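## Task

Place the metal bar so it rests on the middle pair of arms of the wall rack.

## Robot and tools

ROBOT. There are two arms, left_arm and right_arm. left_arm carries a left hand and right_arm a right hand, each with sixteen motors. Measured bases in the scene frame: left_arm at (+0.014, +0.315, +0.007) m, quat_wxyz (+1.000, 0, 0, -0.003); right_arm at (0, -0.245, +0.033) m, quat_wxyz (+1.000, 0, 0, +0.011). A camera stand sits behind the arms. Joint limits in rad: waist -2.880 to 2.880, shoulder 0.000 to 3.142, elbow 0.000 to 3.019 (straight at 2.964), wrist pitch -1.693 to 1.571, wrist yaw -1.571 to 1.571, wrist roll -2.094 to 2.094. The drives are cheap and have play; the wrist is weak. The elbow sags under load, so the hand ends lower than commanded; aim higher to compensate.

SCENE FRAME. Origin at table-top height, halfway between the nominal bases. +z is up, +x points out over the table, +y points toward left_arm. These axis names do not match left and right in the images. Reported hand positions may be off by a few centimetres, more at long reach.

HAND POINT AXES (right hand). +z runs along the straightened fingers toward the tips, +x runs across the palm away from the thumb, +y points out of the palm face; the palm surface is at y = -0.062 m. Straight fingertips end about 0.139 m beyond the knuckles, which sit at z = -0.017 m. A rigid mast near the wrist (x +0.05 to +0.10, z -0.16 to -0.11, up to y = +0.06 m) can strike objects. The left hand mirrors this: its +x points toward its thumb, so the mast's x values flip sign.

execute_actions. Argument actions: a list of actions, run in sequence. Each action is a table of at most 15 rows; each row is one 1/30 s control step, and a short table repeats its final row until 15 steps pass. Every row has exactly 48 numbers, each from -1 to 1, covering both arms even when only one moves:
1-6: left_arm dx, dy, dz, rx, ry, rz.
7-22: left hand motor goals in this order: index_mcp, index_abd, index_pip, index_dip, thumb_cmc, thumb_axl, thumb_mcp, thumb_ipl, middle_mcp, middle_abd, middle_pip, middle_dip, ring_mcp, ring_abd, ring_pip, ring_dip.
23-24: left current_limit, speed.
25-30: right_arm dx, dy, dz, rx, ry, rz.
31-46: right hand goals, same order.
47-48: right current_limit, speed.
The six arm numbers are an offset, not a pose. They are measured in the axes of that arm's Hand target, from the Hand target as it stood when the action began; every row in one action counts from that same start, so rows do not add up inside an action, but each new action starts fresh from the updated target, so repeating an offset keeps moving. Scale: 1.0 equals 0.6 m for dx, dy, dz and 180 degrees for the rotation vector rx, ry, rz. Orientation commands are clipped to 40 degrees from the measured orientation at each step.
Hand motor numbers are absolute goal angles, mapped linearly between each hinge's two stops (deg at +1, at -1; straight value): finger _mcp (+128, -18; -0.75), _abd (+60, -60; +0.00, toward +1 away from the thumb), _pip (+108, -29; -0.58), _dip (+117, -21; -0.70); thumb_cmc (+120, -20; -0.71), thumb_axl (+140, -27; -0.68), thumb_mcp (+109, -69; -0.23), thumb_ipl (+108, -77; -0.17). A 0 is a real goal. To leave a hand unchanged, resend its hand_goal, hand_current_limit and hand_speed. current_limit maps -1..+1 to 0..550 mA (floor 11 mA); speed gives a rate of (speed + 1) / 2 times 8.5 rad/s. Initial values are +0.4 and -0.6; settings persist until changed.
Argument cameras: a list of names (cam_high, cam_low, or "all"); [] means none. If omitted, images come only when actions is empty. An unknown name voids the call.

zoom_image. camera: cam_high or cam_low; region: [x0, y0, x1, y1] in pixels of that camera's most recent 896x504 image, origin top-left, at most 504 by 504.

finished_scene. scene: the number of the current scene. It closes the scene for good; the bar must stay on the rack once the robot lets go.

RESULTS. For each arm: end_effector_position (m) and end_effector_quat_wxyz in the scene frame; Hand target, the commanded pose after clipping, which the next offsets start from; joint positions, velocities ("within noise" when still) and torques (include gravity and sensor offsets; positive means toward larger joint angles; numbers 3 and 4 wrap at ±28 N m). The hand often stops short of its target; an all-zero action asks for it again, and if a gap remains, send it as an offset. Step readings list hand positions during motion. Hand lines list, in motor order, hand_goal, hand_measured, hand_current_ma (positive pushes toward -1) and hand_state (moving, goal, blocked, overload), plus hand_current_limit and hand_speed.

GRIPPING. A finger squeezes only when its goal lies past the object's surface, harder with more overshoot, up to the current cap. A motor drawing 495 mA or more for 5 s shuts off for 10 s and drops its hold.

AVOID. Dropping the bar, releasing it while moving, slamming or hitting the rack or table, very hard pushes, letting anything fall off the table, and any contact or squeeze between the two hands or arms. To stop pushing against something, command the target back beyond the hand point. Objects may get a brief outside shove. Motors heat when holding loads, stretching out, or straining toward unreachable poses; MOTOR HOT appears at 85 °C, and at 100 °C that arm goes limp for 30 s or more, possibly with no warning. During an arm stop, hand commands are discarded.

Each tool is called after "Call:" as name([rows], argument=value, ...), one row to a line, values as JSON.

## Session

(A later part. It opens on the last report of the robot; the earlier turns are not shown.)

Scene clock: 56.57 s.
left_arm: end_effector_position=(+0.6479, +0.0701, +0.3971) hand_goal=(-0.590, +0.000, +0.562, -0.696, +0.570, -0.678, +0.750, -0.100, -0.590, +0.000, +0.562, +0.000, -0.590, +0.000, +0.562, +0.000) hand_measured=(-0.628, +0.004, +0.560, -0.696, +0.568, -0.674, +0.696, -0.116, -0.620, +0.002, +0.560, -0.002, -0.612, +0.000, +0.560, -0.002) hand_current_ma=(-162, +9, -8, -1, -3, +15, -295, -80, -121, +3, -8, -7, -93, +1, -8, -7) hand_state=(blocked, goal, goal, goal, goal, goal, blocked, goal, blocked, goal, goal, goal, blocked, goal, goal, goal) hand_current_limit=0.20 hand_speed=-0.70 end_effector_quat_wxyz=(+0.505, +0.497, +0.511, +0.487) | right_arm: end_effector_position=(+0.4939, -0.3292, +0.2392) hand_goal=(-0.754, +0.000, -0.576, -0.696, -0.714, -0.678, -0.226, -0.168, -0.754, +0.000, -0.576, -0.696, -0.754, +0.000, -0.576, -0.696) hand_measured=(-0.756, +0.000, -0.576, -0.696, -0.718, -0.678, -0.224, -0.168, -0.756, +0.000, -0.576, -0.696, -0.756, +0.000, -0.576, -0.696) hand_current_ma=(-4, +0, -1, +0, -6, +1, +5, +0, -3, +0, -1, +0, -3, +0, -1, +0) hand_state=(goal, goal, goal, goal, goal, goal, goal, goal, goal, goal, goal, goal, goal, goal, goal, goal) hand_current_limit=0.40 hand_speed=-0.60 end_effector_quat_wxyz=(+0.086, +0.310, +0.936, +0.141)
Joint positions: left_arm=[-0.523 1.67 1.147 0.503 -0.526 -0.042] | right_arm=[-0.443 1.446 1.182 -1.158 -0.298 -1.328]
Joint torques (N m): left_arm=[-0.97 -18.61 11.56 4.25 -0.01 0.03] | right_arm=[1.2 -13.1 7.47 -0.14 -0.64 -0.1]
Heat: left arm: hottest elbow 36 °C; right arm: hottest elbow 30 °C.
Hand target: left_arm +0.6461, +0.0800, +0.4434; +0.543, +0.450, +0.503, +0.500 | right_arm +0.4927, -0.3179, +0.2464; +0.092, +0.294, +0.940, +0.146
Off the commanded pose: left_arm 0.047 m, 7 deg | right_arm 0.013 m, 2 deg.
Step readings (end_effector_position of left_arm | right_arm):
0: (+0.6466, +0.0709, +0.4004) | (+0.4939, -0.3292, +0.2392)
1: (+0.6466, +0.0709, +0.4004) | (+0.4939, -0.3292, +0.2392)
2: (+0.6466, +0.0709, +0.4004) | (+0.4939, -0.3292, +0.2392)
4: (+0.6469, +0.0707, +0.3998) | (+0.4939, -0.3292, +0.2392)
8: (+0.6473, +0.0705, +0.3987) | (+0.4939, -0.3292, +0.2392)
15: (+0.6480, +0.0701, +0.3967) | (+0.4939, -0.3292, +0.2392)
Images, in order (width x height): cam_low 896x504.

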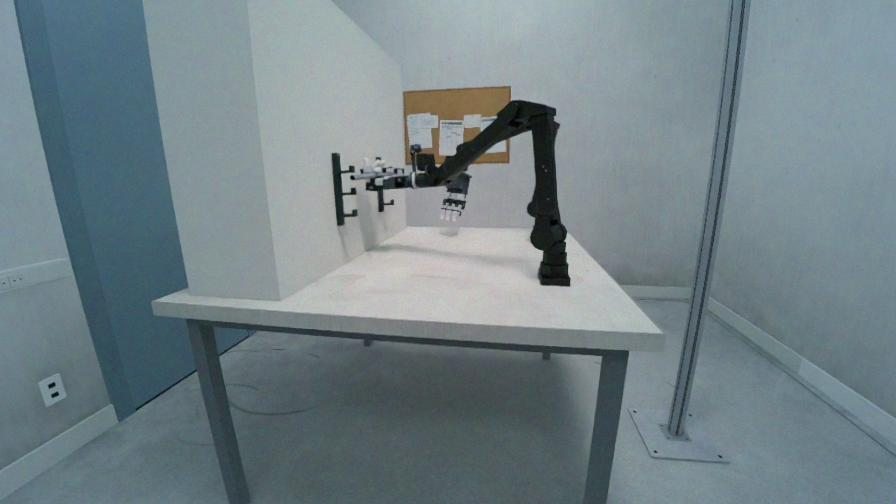

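Call:
execute_actions([
  [[0,-0.009,-0.003,0,0,0,-0.589,0,0.562,-0.696,0.571,-0.678,0.75,-0.1,-0.589,0,0.562,0.0,-0.589,0,0.562,0.0,0.2,-0.7,0,0,0,0,0,0,-0.754,0,-0.576,-0.696,-0.714,-0.678,-0.226,-0.168,-0.754,0,-0.576,-0.696,-0.754,0,-0.576,-0.696,0.4,-0.6],[0.006,-0.017,-0.005,0,0,0,-0.589,0,0.562,-0.696,0.571,-0.678,0.75,-0.1,-0.589,0,0.562,0.0,-0.589,0,0.562,0.0,0.2,-0.7,0,0,0,0,0,0,-0.754,0,-0.576,-0.696,-0.714,-0.678,-0.226,-0.168,-0.754,0,-0.576,-0.696,-0.754,0,-0.576,-0.696,0.4,-0.6]],
], cameras=["all"])

Call:
zoom_image(camera="cam_low", region=[325, 145, 415, 235])

Call:
zoom_image(camera="cam_high", region=[320, 80, 540, 200])

Scene clock: 57.57 s.
left_arm: end_effector_position=(+0.6473, +0.0705, +0.3989) hand_goal=(-0.590, +0.000, +0.562, -0.696, +0.570, -0.678, +0.750, -0.100, -0.590, +0.000, +0.562, +0.000, -0.590, +0.000, +0.562, +0.000) hand_measured=(-0.628, +0.004, +0.560, -0.696, +0.568, -0.674, +0.696, -0.116, -0.620, +0.002, +0.560, -0.002, -0.612, +0.000, +0.560, -0.002) hand_current_ma=(-162, +9, -8, -1, -3, +15, -295, -80, -121, +3, -8, -7, -93, +1, -8, -7) hand_state=(blocked, goal, goal, goal, goal, goal, blocked, goal, blocked, goal, goal, goal, blocked, goal, goal, goal) hand_current_limit=0.20 hand_speed=-0.70 end_effector_quat_wxyz=(+0.512, +0.490, +0.509, +0.489) | right_arm: end_effector_position=(+0.4939, -0.3292, +0.2392) hand_goal=(-0.754, +0.000, -0.576, -0.696, -0.714, -0.678, -0.226, -0.168, -0.754, +0.000, -0.576, -0.696, -0.754, +0.000, -0.576, -0.696) hand_measured=(-0.756, +0.000, -0.576, -0.696, -0.718, -0.678, -0.224, -0.168, -0.756, +0.000, -0.576, -0.696, -0.756, +0.000, -0.576, -0.696) hand_current_ma=(-4, +0, -1, +0, -6, +1, +5, +0, -3, +0, -1, +0, -3, +0, -1, +0) hand_state=(goal, goal, goal, goal, goal, goal, goal, goal, goal, goal, goal, goal, goal, goal, goal, goal) hand_current_limit=0.40 hand_speed=-0.60 end_effector_quat_wxyz=(+0.086, +0.310, +0.936, +0.141)
Joint positions: left_arm=[-0.523 1.676 1.147 0.531 -0.526 -0.042] | right_arm=[-0.443 1.446 1.182 -1.158 -0.298 -1.328]
Joint torques (N m): left_arm=[-0.91 -18.78 9.87 4.15 0.12 0.03] | right_arm=[0.97 -13.27 7.45 -0.09 -0.64 -0.09]
Heat: left arm: hottest elbow 35 °C; right arm: hottest elbow 30 °C.
Hand target: left_arm +0.6440, +0.0826, +0.4326; +0.543, +0.450, +0.503, +0.500 | right_arm +0.4927, -0.3179, +0.2464; +0.092, +0.294, +0.940, +0.146
Off the commanded pose: left_arm 0.036 m, 6 deg | right_arm 0.013 m, 2 deg.
Step readings (end_effector_position of left_arm | right_arm):
0: (+0.6479, +0.0701, +0.3971) | (+0.4939, -0.3292, +0.2392)
1: (+0.6479, +0.0701, +0.3971) | (+0.4939, -0.3292, +0.2392)
2: (+0.6478, +0.0702, +0.3974) | (+0.4939, -0.3292, +0.2392)
4: (+0.6476, +0.0703, +0.3980) | (+0.4939, -0.3292, +0.2392)
8: (+0.6474, +0.0704, +0.3986) | (+0.4939, -0.3292, +0.2392)
15: (+0.6473, +0.0705, +0.3989) | (+0.4939, -0.3292, +0.2392)

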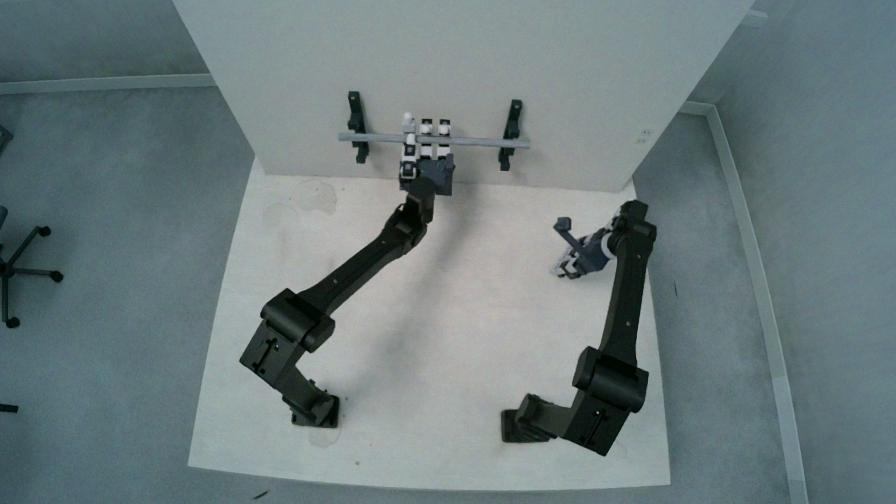

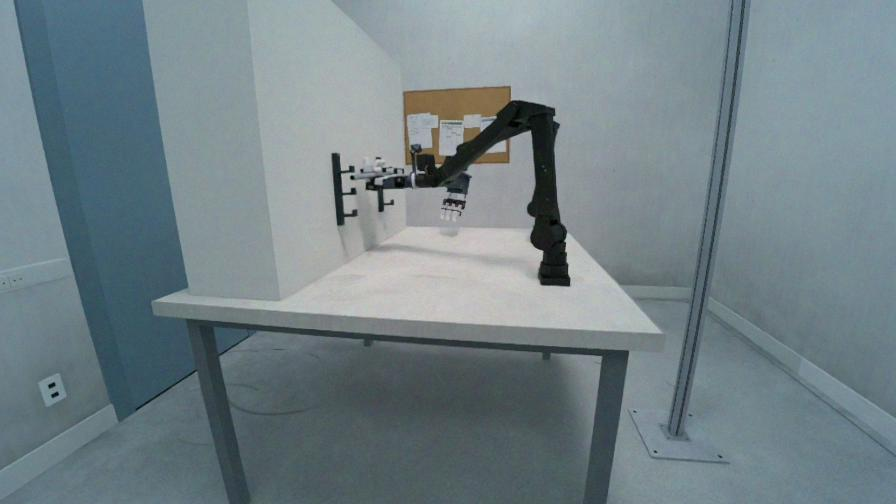

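Scaled by 5.600.

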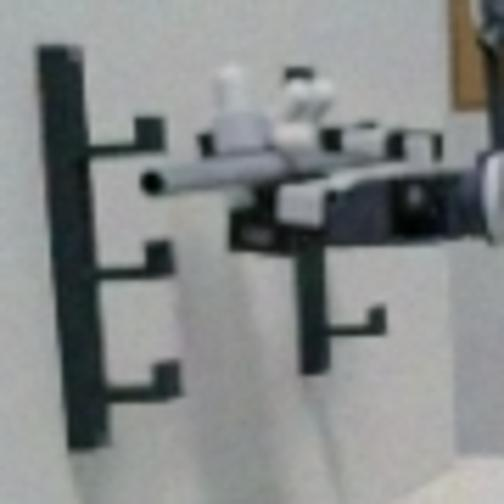

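Scaled by 2.291.

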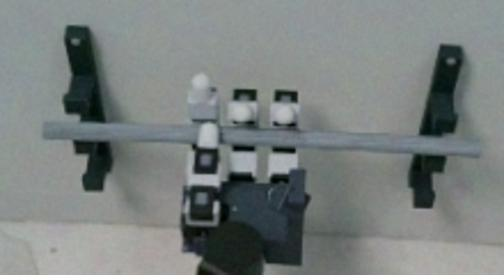

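Call:
execute_actions([
  [[0.004,-0.001,0.01,0,0,0,-0.589,0,0.562,-0.696,0.571,-0.678,0.75,-0.1,-0.589,0,0.562,0.0,-0.589,0,0.562,0.0,0.2,-0.7,0,0,0,0,0,0,-0.754,0,-0.576,-0.696,-0.714,-0.678,-0.226,-0.168,-0.754,0,-0.576,-0.696,-0.754,0,-0.576,-0.696,0.4,-0.6],[0.008,-0.003,0.03,0,0,0,-0.589,0,0.562,-0.696,0.571,-0.678,0.75,-0.1,-0.589,0,0.562,0.0,-0.589,0,0.562,0.0,0.2,-0.7,0,0,0,0,0,0,-0.754,0,-0.576,-0.696,-0.714,-0.678,-0.226,-0.168,-0.754,0,-0.576,-0.696,-0.754,0,-0.576,-0.696,0.4,-0.6]],
], cameras=["cam_low"])

Call:
zoom_image(camera="cam_low", region=[325, 145, 415, 235])

Scene clock: 60.57 s.
left_arm: end_effector_position=(+0.6619, +0.0764, +0.3746) hand_goal=(-0.590, +0.000, +0.562, -0.696, +0.570, -0.678, +0.750, -0.100, -0.590, +0.000, +0.562, +0.000, -0.590, +0.000, +0.562, +0.000) hand_measured=(-0.628, +0.004, +0.560, -0.696, +0.568, -0.674, +0.696, -0.116, -0.620, +0.002, +0.560, -0.002, -0.612, +0.000, +0.560, -0.002) hand_current_ma=(-162, +9, -8, -1, -3, +15, -295, -80, -121, +3, -8, -7, -93, +1, -8, -7) hand_state=(blocked, goal, goal, goal, goal, goal, blocked, goal, blocked, goal, goal, goal, blocked, goal, goal, goal) hand_current_limit=0.20 hand_speed=-0.70 end_effector_quat_wxyz=(+0.499, +0.502, +0.513, +0.485) | right_arm: end_effector_position=(+0.4939, -0.3292, +0.2392) hand_goal=(-0.754, +0.000, -0.576, -0.696, -0.714, -0.678, -0.226, -0.168, -0.754, +0.000, -0.576, -0.696, -0.754, +0.000, -0.576, -0.696) hand_measured=(-0.756, +0.000, -0.576, -0.696, -0.718, -0.678, -0.224, -0.168, -0.756, +0.000, -0.576, -0.696, -0.756, +0.000, -0.576, -0.696) hand_current_ma=(-4, +0, -1, +0, -6, +1, +5, +0, -3, +0, -1, +0, -3, +0, -1, +0) hand_state=(goal, goal, goal, goal, goal, goal, goal, goal, goal, goal, goal, goal, goal, goal, goal, goal) hand_current_limit=0.40 hand_speed=-0.60 end_effector_quat_wxyz=(+0.086, +0.310, +0.936, +0.141)
Joint positions: left_arm=[-0.5 1.714 1.149 0.531 -0.503 -0.042] | right_arm=[-0.443 1.446 1.182 -1.158 -0.298 -1.328]
Joint torques (N m): left_arm=[-0.56 -20.13 12.37 3.97 0.15 0.03] | right_arm=[1.14 -13.33 7.46 -0.12 -0.65 -0.09]
Heat: left arm: hottest elbow 36 °C; right arm: hottest elbow 30 °C.
Hand target: left_arm +0.6620, +0.0874, +0.4320; +0.543, +0.450, +0.503, +0.500 | right_arm +0.4927, -0.3179, +0.2464; +0.092, +0.294, +0.940, +0.146
Off the commanded pose: left_arm 0.058 m, 8 deg | right_arm 0.013 m, 2 deg.
Step readings (end_effector_position of left_arm | right_arm):
0: (+0.6473, +0.0705, +0.3989) | (+0.4939, -0.3292, +0.2392)
1: (+0.6473, +0.0705, +0.3989) | (+0.4939, -0.3292, +0.2392)
2: (+0.6475, +0.0704, +0.3998) | (+0.4939, -0.3292, +0.2392)
4: (+0.6491, +0.0703, +0.3978) | (+0.4939, -0.3292, +0.2392)
8: (+0.6543, +0.0719, +0.3888) | (+0.4939, -0.3292, +0.2392)
15: (+0.6628, +0.0800, +0.3738) | (+0.4939, -0.3292, +0.2392)
Images, in order (width x height): cam_low 896x504.

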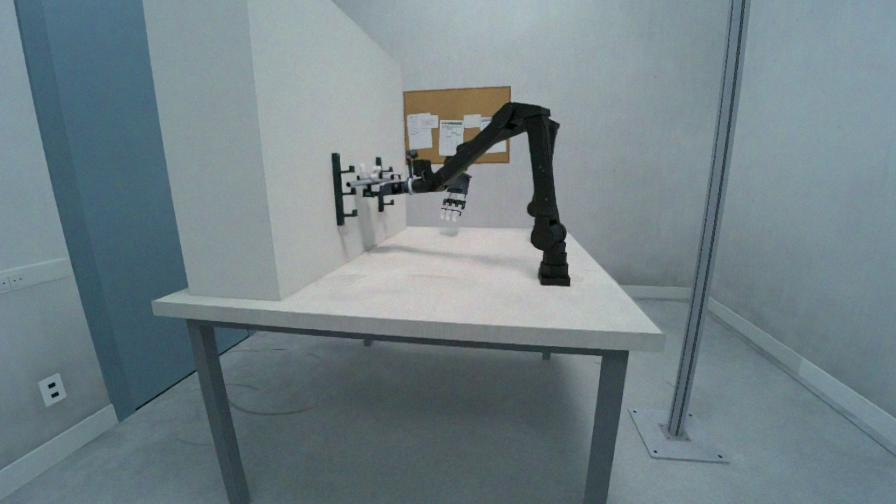

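Scaled by 5.600.

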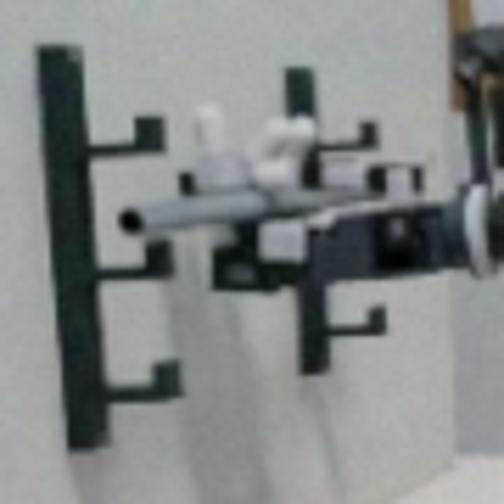

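Call:
execute_actions([
  [[-0.002,0.010,0.01,0,0,0,-0.589,0,0.562,-0.696,0.571,-0.678,0.75,-0.1,-0.589,0,0.562,0.0,-0.589,0,0.562,0.0,0.2,-0.7,0,0,0,0,0,0,-0.754,0,-0.576,-0.696,-0.714,-0.678,-0.226,-0.168,-0.754,0,-0.576,-0.696,-0.754,0,-0.576,-0.696,0.4,-0.6],[-0.005,0.0173,0.028,0,0,0,-0.589,0,0.562,-0.696,0.571,-0.678,0.75,-0.1,-0.589,0,0.562,0.0,-0.589,0,0.562,0.0,0.2,-0.7,0,0,0,0,0,0,-0.754,0,-0.576,-0.696,-0.714,-0.678,-0.226,-0.168,-0.754,0,-0.576,-0.696,-0.754,0,-0.576,-0.696,0.4,-0.6]],
], cameras=["all"])

Call:
zoom_image(camera="cam_low", region=[325, 145, 415, 235])

Call:
zoom_image(camera="cam_high", region=[320, 80, 540, 200])

Scene clock: 61.83 s.
left_arm: end_effector_position=(+0.6653, +0.0793, +0.3786) hand_goal=(-0.590, +0.000, +0.562, -0.696, +0.570, -0.678, +0.750, -0.100, -0.590, +0.000, +0.562, +0.000, -0.590, +0.000, +0.562, +0.000) hand_measured=(-0.628, +0.004, +0.560, -0.696, +0.568, -0.674, +0.696, -0.116, -0.620, +0.002, +0.560, -0.002, -0.612, +0.000, +0.560, -0.002) hand_current_ma=(-162, +9, -8, -1, -3, +15, -295, -80, -121, +3, -8, -7, -93, +1, -8, -7) hand_state=(blocked, goal, goal, goal, goal, goal, blocked, goal, blocked, goal, goal, goal, blocked, goal, goal, goal) hand_current_limit=0.20 hand_speed=-0.70 end_effector_quat_wxyz=(+0.502, +0.500, +0.512, +0.486) | right_arm: end_effector_position=(+0.4939, -0.3292, +0.2392) hand_goal=(-0.754, +0.000, -0.576, -0.696, -0.714, -0.678, -0.226, -0.168, -0.754, +0.000, -0.576, -0.696, -0.754, +0.000, -0.576, -0.696) hand_measured=(-0.756, +0.000, -0.576, -0.696, -0.718, -0.678, -0.224, -0.168, -0.756, +0.000, -0.576, -0.696, -0.756, +0.000, -0.576, -0.696) hand_current_ma=(-4, +0, -1, +0, -6, +1, +5, +0, -3, +0, -1, +0, -3, +0, -1, +0) hand_state=(goal, goal, goal, goal, goal, goal, goal, goal, goal, goal, goal, goal, goal, goal, goal, goal) hand_current_limit=0.40 hand_speed=-0.60 end_effector_quat_wxyz=(+0.086, +0.310, +0.936, +0.141)
Joint positions: left_arm=[-0.492 1.716 1.158 0.531 -0.495 -0.042] | right_arm=[-0.443 1.446 1.182 -1.158 -0.298 -1.328]
Joint torques (N m): left_arm=[-0.67 -19.14 15.54 2.59 0.24 -0.02] | right_arm=[1.2 -13.39 7.38 -0.12 -0.66 -0.08]
Heat: left arm: hottest elbow 36 °C; right arm: hottest elbow 30 °C.
Hand target: left_arm +0.6778, +0.0857, +0.4441; +0.543, +0.450, +0.503, +0.500 | right_arm +0.4927, -0.3179, +0.2464; +0.092, +0.294, +0.940, +0.146
Off the commanded pose: left_arm 0.067 m, 8 deg | right_arm 0.013 m, 2 deg.
Step readings (end_effector_position of left_arm | right_arm):
0: (+0.6619, +0.0764, +0.3746) | (+0.4939, -0.3292, +0.2392)
1: (+0.6619, +0.0764, +0.3746) | (+0.4939, -0.3292, +0.2392)
2: (+0.6619, +0.0764, +0.3746) | (+0.4939, -0.3292, +0.2392)
4: (+0.6624, +0.0769, +0.3746) | (+0.4939, -0.3292, +0.2392)
8: (+0.6628, +0.0773, +0.3746) | (+0.4939, -0.3292, +0.2392)
15: (+0.6651, +0.0794, +0.3777) | (+0.4939, -0.3292, +0.2392)

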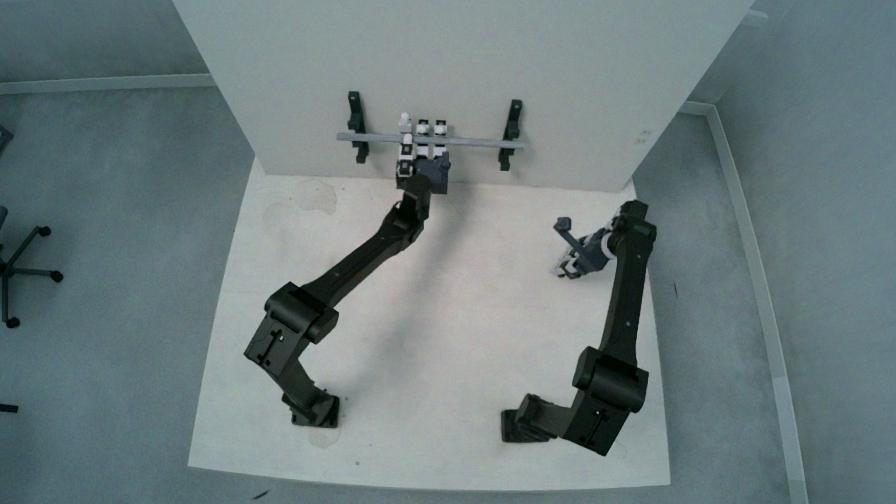

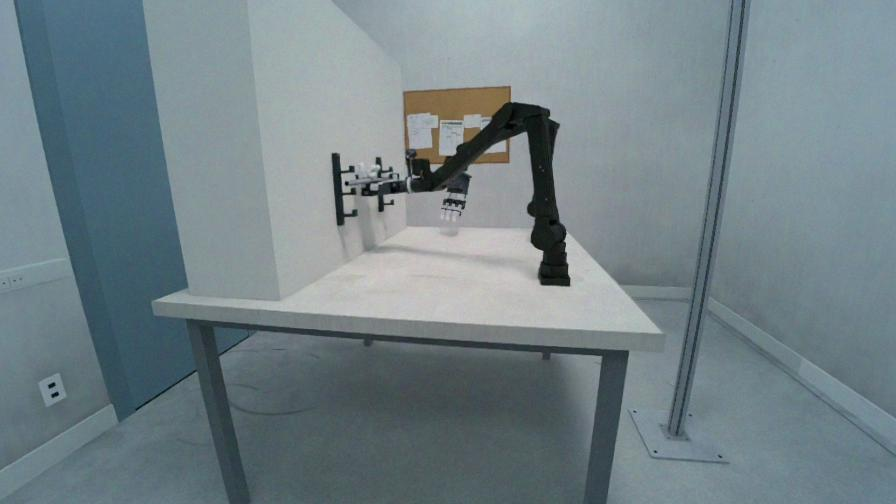

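Scaled by 5.600.

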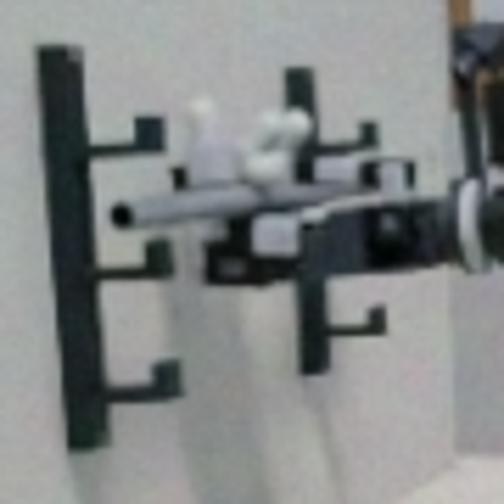

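Scaled by 2.291.

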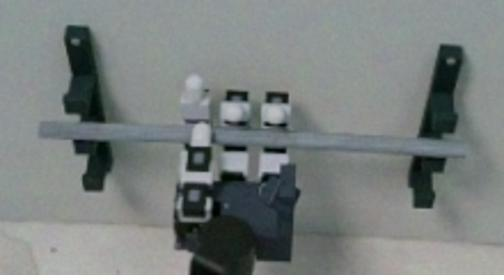

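Call:
execute_actions([
  [[-0.005,-0.005,0.01,0,0,0,-0.589,0,0.562,-0.696,0.571,-0.678,0.75,-0.1,-0.589,0,0.562,0.0,-0.589,0,0.562,0.0,0.2,-0.7,0,0,0,0,0,0,-0.754,0,-0.576,-0.696,-0.714,-0.678,-0.226,-0.168,-0.754,0,-0.576,-0.696,-0.754,0,-0.576,-0.696,0.4,-0.6],[-0.011,-0.01,0.0227,0,0,0,-0.589,0,0.562,-0.696,0.571,-0.678,0.75,-0.1,-0.589,0,0.562,0.0,-0.589,0,0.562,0.0,0.2,-0.7,0,0,0,0,0,0,-0.754,0,-0.576,-0.696,-0.714,-0.678,-0.226,-0.168,-0.754,0,-0.576,-0.696,-0.754,0,-0.576,-0.696,0.4,-0.6]],
], cameras=["all"])

Call:
zoom_image(camera="cam_low", region=[325, 145, 415, 235])

Call:
zoom_image(camera="cam_high", region=[320, 80, 540, 200])

Scene clock: 62.93 s.
left_arm: end_effector_position=(+0.6798, +0.0712, +0.3717) hand_goal=(-0.590, +0.000, +0.562, -0.696, +0.570, -0.678, +0.750, -0.100, -0.590, +0.000, +0.562, +0.000, -0.590, +0.000, +0.562, +0.000) hand_measured=(-0.628, +0.004, +0.560, -0.696, +0.568, -0.674, +0.696, -0.116, -0.620, +0.002, +0.560, -0.002, -0.612, +0.000, +0.560, -0.002) hand_current_ma=(-162, +9, -8, -1, -3, +15, -295, -80, -121, +3, -8, -7, -93, +1, -8, -7) hand_state=(blocked, goal, goal, goal, goal, goal, blocked, goal, blocked, goal, goal, goal, blocked, goal, goal, goal) hand_current_limit=0.20 hand_speed=-0.70 end_effector_quat_wxyz=(+0.502, +0.500, +0.512, +0.485) | right_arm: end_effector_position=(+0.4939, -0.3292, +0.2392) hand_goal=(-0.754, +0.000, -0.576, -0.696, -0.714, -0.678, -0.226, -0.168, -0.754, +0.000, -0.576, -0.696, -0.754, +0.000, -0.576, -0.696) hand_measured=(-0.756, +0.000, -0.576, -0.696, -0.718, -0.678, -0.224, -0.168, -0.756, +0.000, -0.576, -0.696, -0.756, +0.000, -0.576, -0.696) hand_current_ma=(-4, +0, -1, +0, -6, +1, +5, +0, -3, +0, -1, +0, -3, +0, -1, +0) hand_state=(goal, goal, goal, goal, goal, goal, goal, goal, goal, goal, goal, goal, goal, goal, goal, goal) hand_current_limit=0.40 hand_speed=-0.60 end_effector_quat_wxyz=(+0.086, +0.310, +0.936, +0.141)
Joint positions: left_arm=[-0.492 1.762 1.203 0.531 -0.493 -0.042] | right_arm=[-0.443 1.446 1.182 -1.158 -0.298 -1.328]
Joint torques (N m): left_arm=[-0.67 -20.37 15.54 2.37 0.22 -0.01] | right_arm=[0.85 -13.1 7.38 -0.2 -0.65 -0.08]
Heat: left arm: hottest elbow 36 °C; right arm: hottest elbow 30 °C.
Hand target: left_arm +0.6920, +0.0788, +0.4400; +0.543, +0.450, +0.503, +0.500 | right_arm +0.4927, -0.3179, +0.2464; +0.092, +0.294, +0.940, +0.146
Off the commanded pose: left_arm 0.070 m, 8 deg | right_arm 0.013 m, 2 deg.
Step readings (end_effector_position of left_arm | right_arm):
0: (+0.6653, +0.0793, +0.3786) | (+0.4939, -0.3292, +0.2392)
1: (+0.6653, +0.0793, +0.3786) | (+0.4939, -0.3292, +0.2392)
2: (+0.6658, +0.0791, +0.3784) | (+0.4939, -0.3292, +0.2392)
4: (+0.6681, +0.0778, +0.3793) | (+0.4939, -0.3292, +0.2392)
8: (+0.6757, +0.0734, +0.3780) | (+0.4939, -0.3292, +0.2392)
15: (+0.6798, +0.0712, +0.3717) | (+0.4939, -0.3292, +0.2392)

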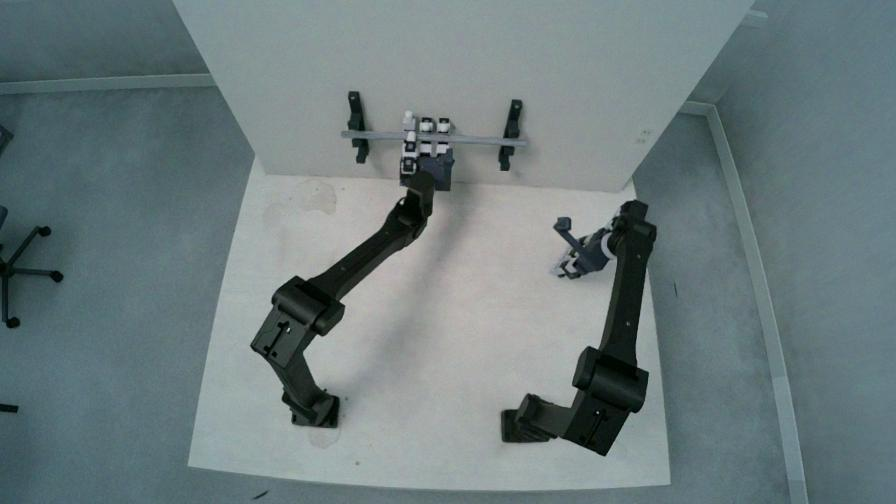

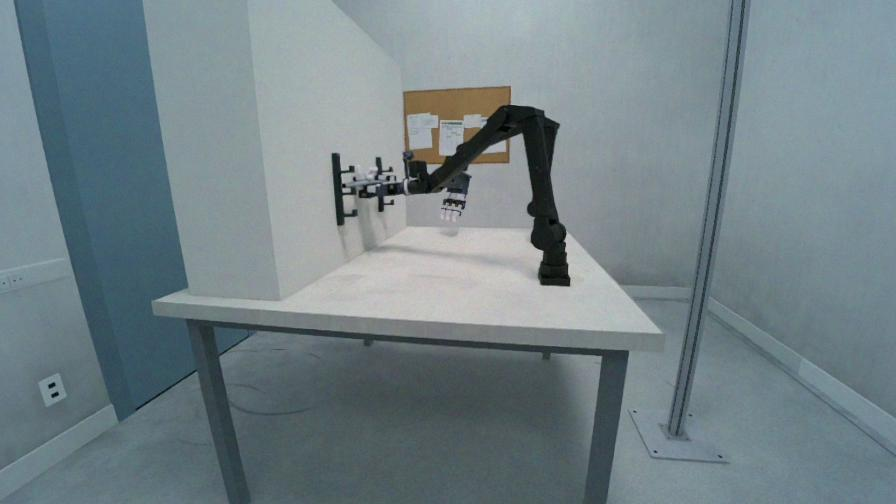

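Scaled by 5.600.

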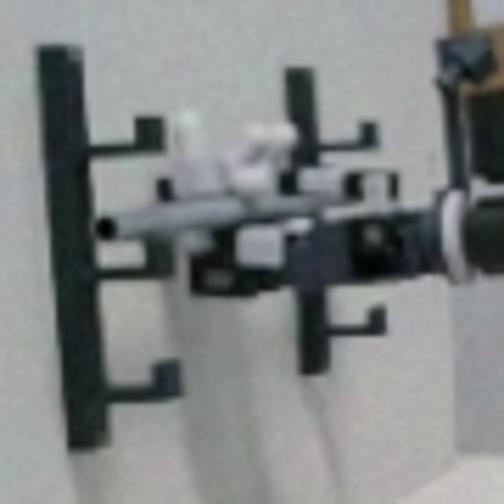

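Scaled by 2.291.

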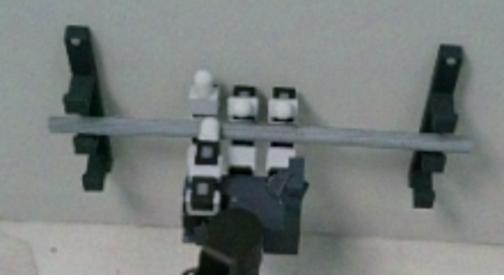

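Call:
execute_actions([
  [[0.003,-0.016,-0.004,0,0.005,0,-0.589,0,0.562,-0.696,0.571,-0.678,0.75,-0.1,-0.589,0,0.562,0.0,-0.589,0,0.562,0.0,0.2,-0.7,0,0,0,0,0,0,-0.754,0,-0.576,-0.696,-0.714,-0.678,-0.226,-0.168,-0.754,0,-0.576,-0.696,-0.754,0,-0.576,-0.696,0.4,-0.6],[0.0065,-0.0325,-0.008,0,0.01,0,-0.589,0,0.562,-0.696,0.571,-0.678,0.75,-0.1,-0.589,0,0.562,0.0,-0.589,0,0.562,0.0,0.2,-0.7,0,0,0,0,0,0,-0.754,0,-0.576,-0.696,-0.714,-0.678,-0.226,-0.168,-0.754,0,-0.576,-0.696,-0.754,0,-0.576,-0.696,0.4,-0.6]],
], cameras=["all"])

Call:
zoom_image(camera="cam_low", region=[325, 145, 415, 235])

Call:
zoom_image(camera="cam_high", region=[320, 80, 540, 200])

Scene clock: 64.13 s.
left_arm: end_effector_position=(+0.6817, +0.0727, +0.3649) hand_goal=(-0.590, +0.000, +0.562, -0.696, +0.570, -0.678, +0.750, -0.100, -0.590, +0.000, +0.562, +0.000, -0.590, +0.000, +0.562, +0.000) hand_measured=(-0.624, +0.004, +0.552, -0.696, +0.570, -0.674, +0.696, -0.120, -0.618, +0.002, +0.560, -0.002, -0.620, +0.000, +0.560, -0.002) hand_current_ma=(-142, +14, -32, -1, -2, +19, -295, -99, -118, +3, -8, -7, -123, +1, -8, -7) hand_state=(blocked, goal, goal, goal, goal, goal, blocked, goal, blocked, goal, goal, goal, blocked, goal, goal, goal) hand_current_limit=0.20 hand_speed=-0.70 end_effector_quat_wxyz=(+0.490, +0.501, +0.515, +0.493) | right_arm: end_effector_position=(+0.4939, -0.3292, +0.2392) hand_goal=(-0.754, +0.000, -0.576, -0.696, -0.714, -0.678, -0.226, -0.168, -0.754, +0.000, -0.576, -0.696, -0.754, +0.000, -0.576, -0.696) hand_measured=(-0.756, +0.000, -0.576, -0.696, -0.718, -0.678, -0.224, -0.168, -0.756, +0.000, -0.576, -0.696, -0.756, +0.000, -0.576, -0.696) hand_current_ma=(-4, +0, -1, +0, -6, +1, +5, +0, -3, +0, -1, +0, -3, +0, -1, +0) hand_state=(goal, goal, goal, goal, goal, goal, goal, goal, goal, goal, goal, goal, goal, goal, goal, goal) hand_current_limit=0.40 hand_speed=-0.60 end_effector_quat_wxyz=(+0.086, +0.310, +0.936, +0.141)
Joint positions: left_arm=[-0.492 1.774 1.204 0.532 -0.516 -0.029] | right_arm=[-0.443 1.446 1.182 -1.158 -0.298 -1.328]
Joint torques (N m): left_arm=[-0.79 -19.02 14.09 3.95 -0.4 -0.11] | right_arm=[0.91 -13.04 7.32 -0.13 -0.65 -0.06]
Heat: left arm: hottest elbow 36 °C; right arm: hottest elbow 30 °C.
Hand target: left_arm +0.6889, +0.0807, +0.4198; +0.535, +0.442, +0.512, +0.507 | right_arm +0.4927, -0.3179, +0.2464; +0.092, +0.294, +0.940, +0.146
Off the commanded pose: left_arm 0.056 m, 9 deg | right_arm 0.013 m, 2 deg.
Step readings (end_effector_position of left_arm | right_arm):
0: (+0.6798, +0.0712, +0.3717) | (+0.4939, -0.3292, +0.2392)
1: (+0.6798, +0.0712, +0.3717) | (+0.4939, -0.3292, +0.2392)
2: (+0.6797, +0.0714, +0.3717) | (+0.4939, -0.3292, +0.2392)
4: (+0.6802, +0.0724, +0.3697) | (+0.4939, -0.3292, +0.2392)
8: (+0.6817, +0.0739, +0.3650) | (+0.4939, -0.3292, +0.2392)
15: (+0.6817, +0.0727, +0.3649) | (+0.4939, -0.3292, +0.2392)

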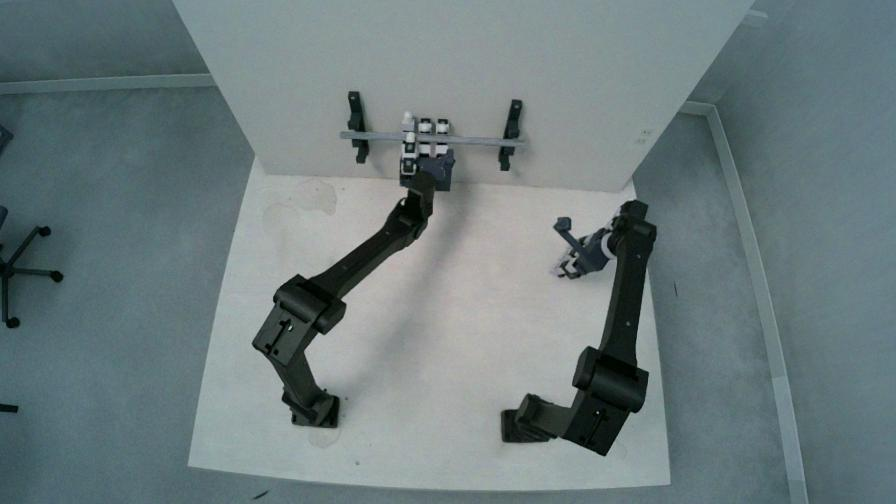

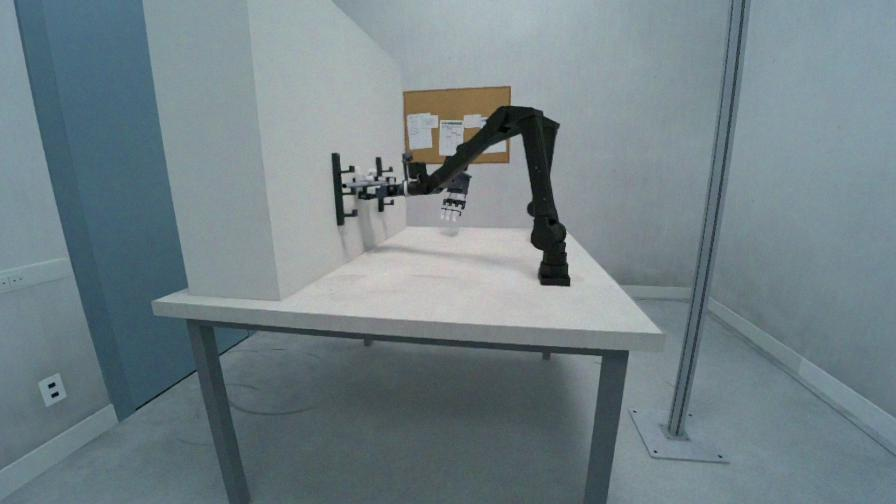

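Scaled by 5.600.

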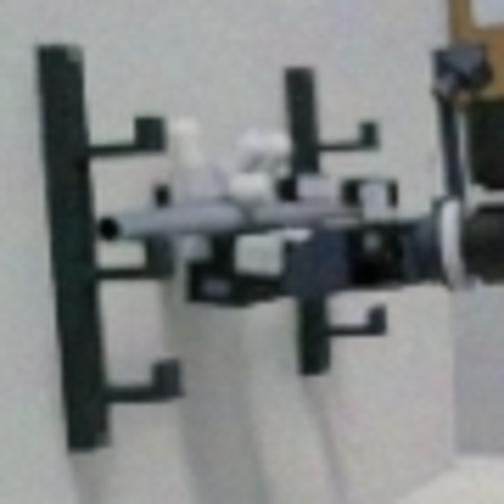

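Scaled by 2.291.

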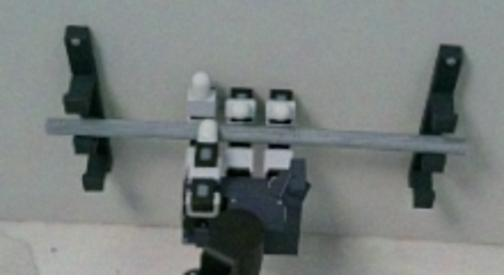

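Call:
zoom_image(camera="cam_low", region=[365, 150, 415, 200])

Call:
zoom_image(camera="cam_high", region=[480, 90, 560, 180])

Scaled by 10.080.

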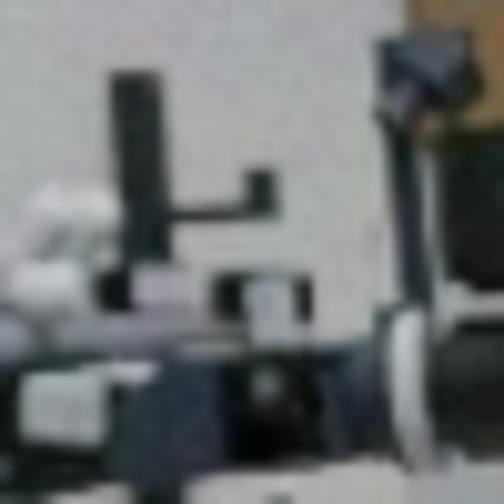

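Scaled by 5.600.

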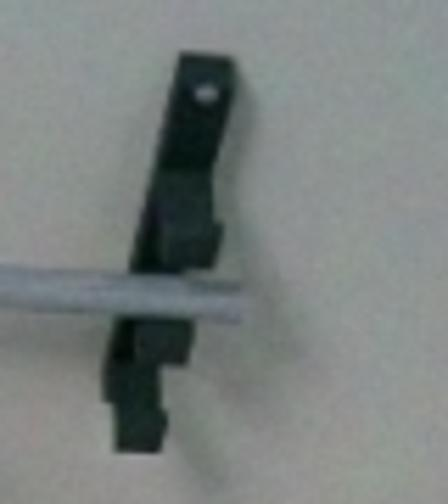

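Call:
execute_actions([
  [[0,-0.004,0.003,0,0.003,-0.006,-0.589,0,0.562,-0.696,0.571,-0.678,0.75,-0.1,-0.589,0,0.562,0.0,-0.589,0,0.562,0.0,0.2,-0.7,0,0,0,0,0,0,-0.754,0,-0.576,-0.696,-0.714,-0.678,-0.226,-0.168,-0.754,0,-0.576,-0.696,-0.754,0,-0.576,-0.696,0.4,-0.6],[0.0,-0.007,0.006,0,0.005,-0.012,-0.589,0,0.562,-0.696,0.571,-0.678,0.75,-0.1,-0.589,0,0.562,0.0,-0.589,0,0.562,0.0,0.2,-0.7,0,0,0,0,0,0,-0.754,0,-0.576,-0.696,-0.714,-0.678,-0.226,-0.168,-0.754,0,-0.576,-0.696,-0.754,0,-0.576,-0.696,0.4,-0.6]],
], cameras=["all"])

Call:
zoom_image(camera="cam_low", region=[325, 145, 415, 235])

Call:
zoom_image(camera="cam_high", region=[480, 90, 560, 180])

Call:
zoom_image(camera="cam_high", region=[320, 85, 400, 175])

Scene clock: 65.70 s.
left_arm: end_effector_position=(+0.6858, +0.0734, +0.3619) hand_goal=(-0.590, +0.000, +0.562, -0.696, +0.570, -0.678, +0.750, -0.100, -0.590, +0.000, +0.562, +0.000, -0.590, +0.000, +0.562, +0.000) hand_measured=(-0.620, +0.006, +0.552, -0.696, +0.570, -0.672, +0.696, -0.122, -0.616, +0.002, +0.560, -0.002, -0.624, +0.000, +0.566, -0.002) hand_current_ma=(-127, +16, -36, -1, -2, +22, -295, -119, -111, +3, -8, -7, -140, +1, +11, -7) hand_state=(blocked, goal, goal, goal, goal, goal, blocked, blocked, blocked, goal, goal, goal, blocked, goal, goal, goal) hand_current_limit=0.20 hand_speed=-0.70 end_effector_quat_wxyz=(+0.485, +0.497, +0.520, +0.498) | right_arm: end_effector_position=(+0.4939, -0.3292, +0.2392) hand_goal=(-0.754, +0.000, -0.576, -0.696, -0.714, -0.678, -0.226, -0.168, -0.754, +0.000, -0.576, -0.696, -0.754, +0.000, -0.576, -0.696) hand_measured=(-0.756, +0.000, -0.576, -0.696, -0.718, -0.678, -0.224, -0.168, -0.756, +0.000, -0.576, -0.696, -0.756, +0.000, -0.576, -0.696) hand_current_ma=(-4, +0, -1, +0, -6, +1, +5, +0, -3, +0, -1, +0, -3, +0, -1, +0) hand_state=(goal, goal, goal, goal, goal, goal, goal, goal, goal, goal, goal, goal, goal, goal, goal, goal) hand_current_limit=0.40 hand_speed=-0.60 end_effector_quat_wxyz=(+0.086, +0.310, +0.936, +0.141)
Joint positions: left_arm=[-0.492 1.79 1.218 0.532 -0.535 -0.029] | right_arm=[-0.443 1.446 1.182 -1.158 -0.298 -1.328]
Joint torques (N m): left_arm=[-1.32 -19.25 14.39 3.81 -0.37 -0.45] | right_arm=[1.2 -13.27 7.39 -0.14 -0.63 -0.08]
Heat: left arm: hottest elbow 36 °C; right arm: hottest elbow 30 °C.
Hand target: left_arm +0.6929, +0.0805, +0.4160; +0.540, +0.428, +0.524, +0.500 | right_arm +0.4927, -0.3179, +0.2464; +0.092, +0.294, +0.940, +0.146
Off the commanded pose: left_arm 0.055 m, 10 deg | right_arm 0.013 m, 2 deg.
Step readings (end_effector_position of left_arm | right_arm):
0: (+0.6817, +0.0727, +0.3649) | (+0.4939, -0.3292, +0.2392)
1: (+0.6817, +0.0727, +0.3649) | (+0.4939, -0.3292, +0.2392)
2: (+0.6817, +0.0730, +0.3649) | (+0.4939, -0.3292, +0.2392)
4: (+0.6827, +0.0732, +0.3653) | (+0.4939, -0.3292, +0.2392)
8: (+0.6855, +0.0733, +0.3630) | (+0.4939, -0.3292, +0.2392)
15: (+0.6858, +0.0734, +0.3619) | (+0.4939, -0.3292, +0.2392)

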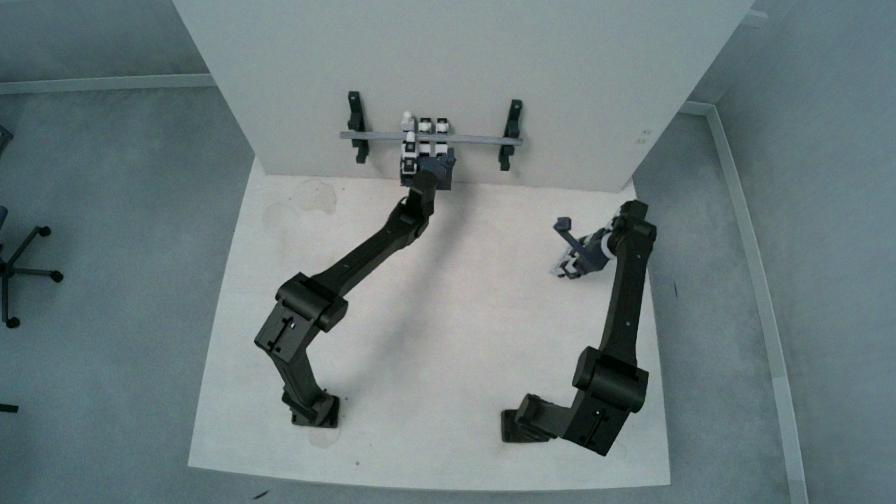

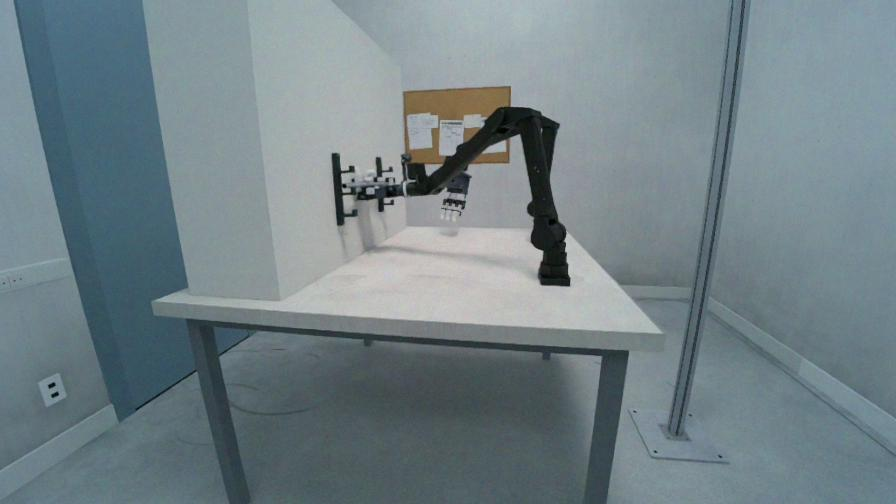

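Scaled by 5.600.

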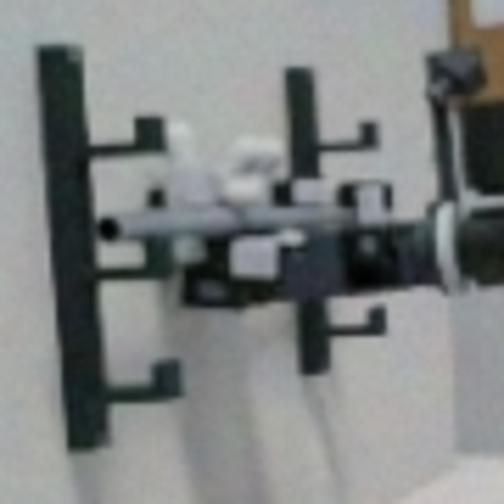

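Scaled by 5.600.

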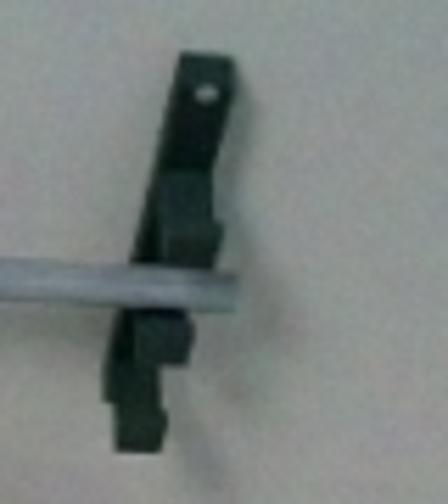

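Scaled by 5.600.

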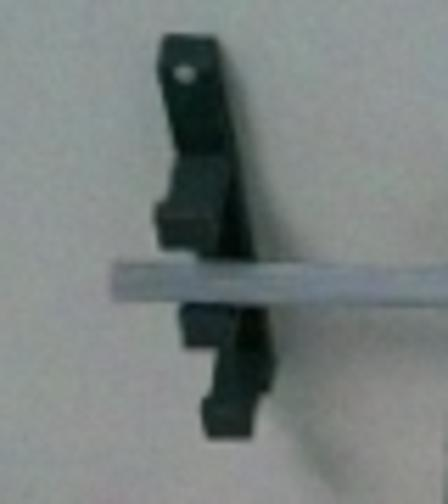

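Call:
zoom_image(camera="cam_low", region=[330, 160, 370, 205])

Scaled by 11.200.

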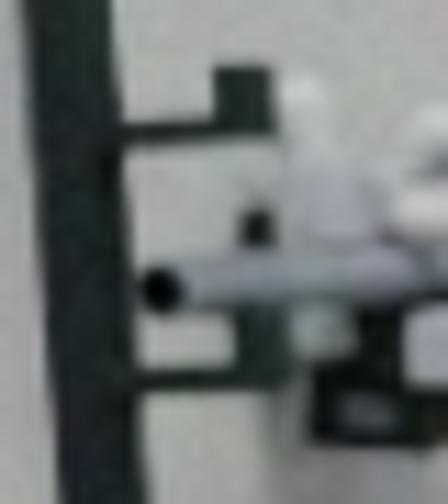

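Call:
execute_actions([
  [[0,0.0,0.005,0,-0.003,-0.003,-0.589,0,0.562,-0.696,0.571,-0.678,0.75,-0.1,-0.589,0,0.562,0.0,-0.589,0,0.562,0.0,0.2,-0.7,0,0,0,0,0,0,-0.754,0,-0.576,-0.696,-0.714,-0.678,-0.226,-0.168,-0.754,0,-0.576,-0.696,-0.754,0,-0.576,-0.696,0.4,-0.6],[0.0,0.001,0.01,0,-0.007,-0.005,-0.589,0,0.562,-0.696,0.571,-0.678,0.75,-0.1,-0.589,0,0.562,0.0,-0.589,0,0.562,0.0,0.2,-0.7,0,0,0,0,0,0,-0.754,0,-0.576,-0.696,-0.714,-0.678,-0.226,-0.168,-0.754,0,-0.576,-0.696,-0.754,0,-0.576,-0.696,0.4,-0.6]],
], cameras=["all"])

Call:
zoom_image(camera="cam_low", region=[330, 160, 370, 205])

Call:
zoom_image(camera="cam_high", region=[480, 90, 560, 180])

Call:
zoom_image(camera="cam_high", region=[320, 85, 400, 175])

Scene clock: 67.47 s.
left_arm: end_effector_position=(+0.6884, +0.0719, +0.3547) hand_goal=(-0.590, +0.000, +0.562, -0.696, +0.570, -0.678, +0.750, -0.100, -0.590, +0.000, +0.562, +0.000, -0.590, +0.000, +0.562, +0.000) hand_measured=(-0.620, +0.006, +0.552, -0.696, +0.570, -0.674, +0.698, -0.122, -0.616, +0.002, +0.560, -0.002, -0.618, +0.000, +0.576, -0.002) hand_current_ma=(-121, +16, -36, -1, -2, +19, -284, -121, -106, +2, -8, -7, -112, +1, +50, -7) hand_state=(blocked, goal, goal, goal, goal, goal, blocked, blocked, blocked, goal, goal, goal, blocked, goal, goal, goal) hand_current_limit=0.20 hand_speed=-0.70 end_effector_quat_wxyz=(+0.492, +0.496, +0.524, +0.486) | right_arm: end_effector_position=(+0.4939, -0.3292, +0.2392) hand_goal=(-0.754, +0.000, -0.576, -0.696, -0.714, -0.678, -0.226, -0.168, -0.754, +0.000, -0.576, -0.696, -0.754, +0.000, -0.576, -0.696) hand_measured=(-0.756, +0.000, -0.576, -0.696, -0.718, -0.678, -0.224, -0.168, -0.756, +0.000, -0.576, -0.696, -0.756, +0.000, -0.576, -0.696) hand_current_ma=(-4, +0, -1, +0, -6, +1, +5, +0, -3, +0, -1, +0, -3, +0, -1, +0) hand_state=(goal, goal, goal, goal, goal, goal, goal, goal, goal, goal, goal, goal, goal, goal, goal, goal) hand_current_limit=0.40 hand_speed=-0.60 end_effector_quat_wxyz=(+0.086, +0.310, +0.936, +0.141)
Joint positions: left_arm=[-0.492 1.8 1.22 0.532 -0.519 -0.057] | right_arm=[-0.443 1.446 1.182 -1.158 -0.298 -1.328]
Joint torques (N m): left_arm=[-0.85 -20.07 14.83 3.77 0.21 -0.32] | right_arm=[1.26 -13.39 7.39 -0.09 -0.65 -0.08]
Heat: left arm: hottest elbow 37 °C; right arm: hottest elbow 30 °C.
Hand target: left_arm +0.6988, +0.0809, +0.4171; +0.550, +0.429, +0.522, +0.491 | right_arm +0.4927, -0.3179, +0.2464; +0.092, +0.294, +0.940, +0.146
Off the commanded pose: left_arm 0.064 m, 10 deg | right_arm 0.013 m, 2 deg.
Step readings (end_effector_position of left_arm | right_arm):
0: (+0.6858, +0.0734, +0.3619) | (+0.4939, -0.3292, +0.2392)
1: (+0.6858, +0.0734, +0.3619) | (+0.4939, -0.3292, +0.2392)
2: (+0.6858, +0.0734, +0.3619) | (+0.4939, -0.3292, +0.2392)
4: (+0.6861, +0.0729, +0.3627) | (+0.4939, -0.3292, +0.2392)
8: (+0.6872, +0.0721, +0.3591) | (+0.4939, -0.3292, +0.2392)
15: (+0.6884, +0.0719, +0.3547) | (+0.4939, -0.3292, +0.2392)

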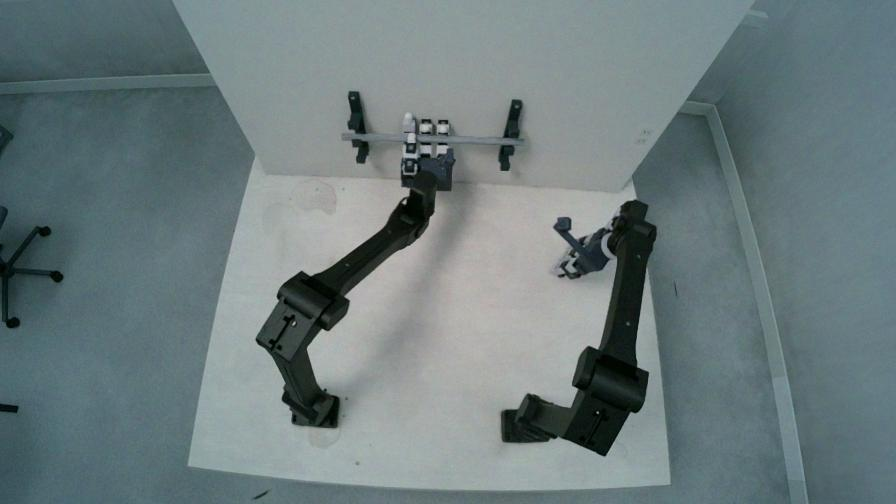

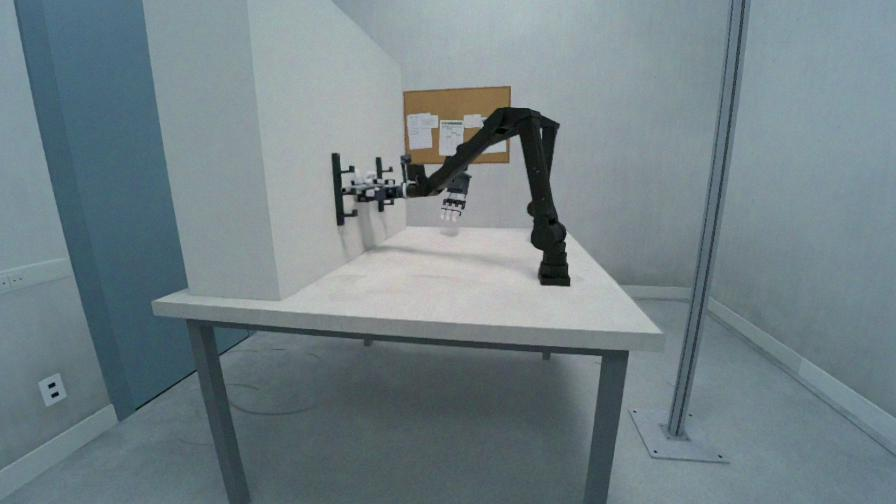

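Scaled by 11.200.

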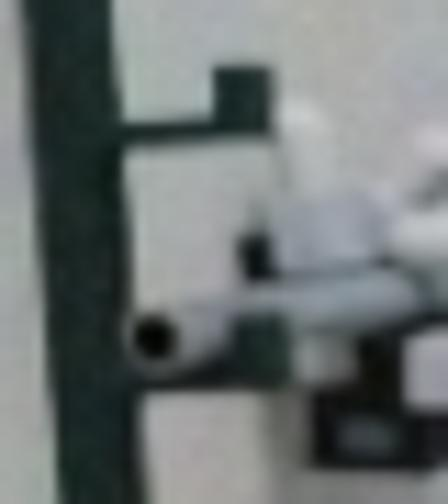

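Scaled by 5.600.

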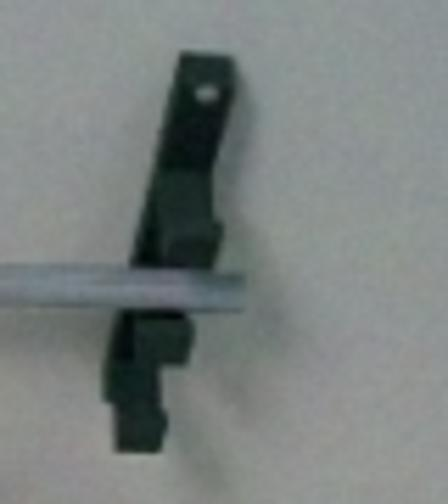

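Scaled by 5.600.

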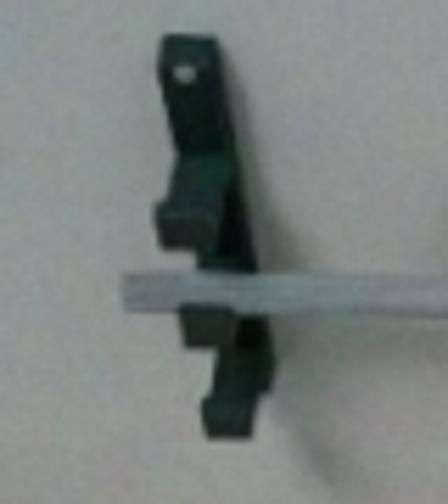

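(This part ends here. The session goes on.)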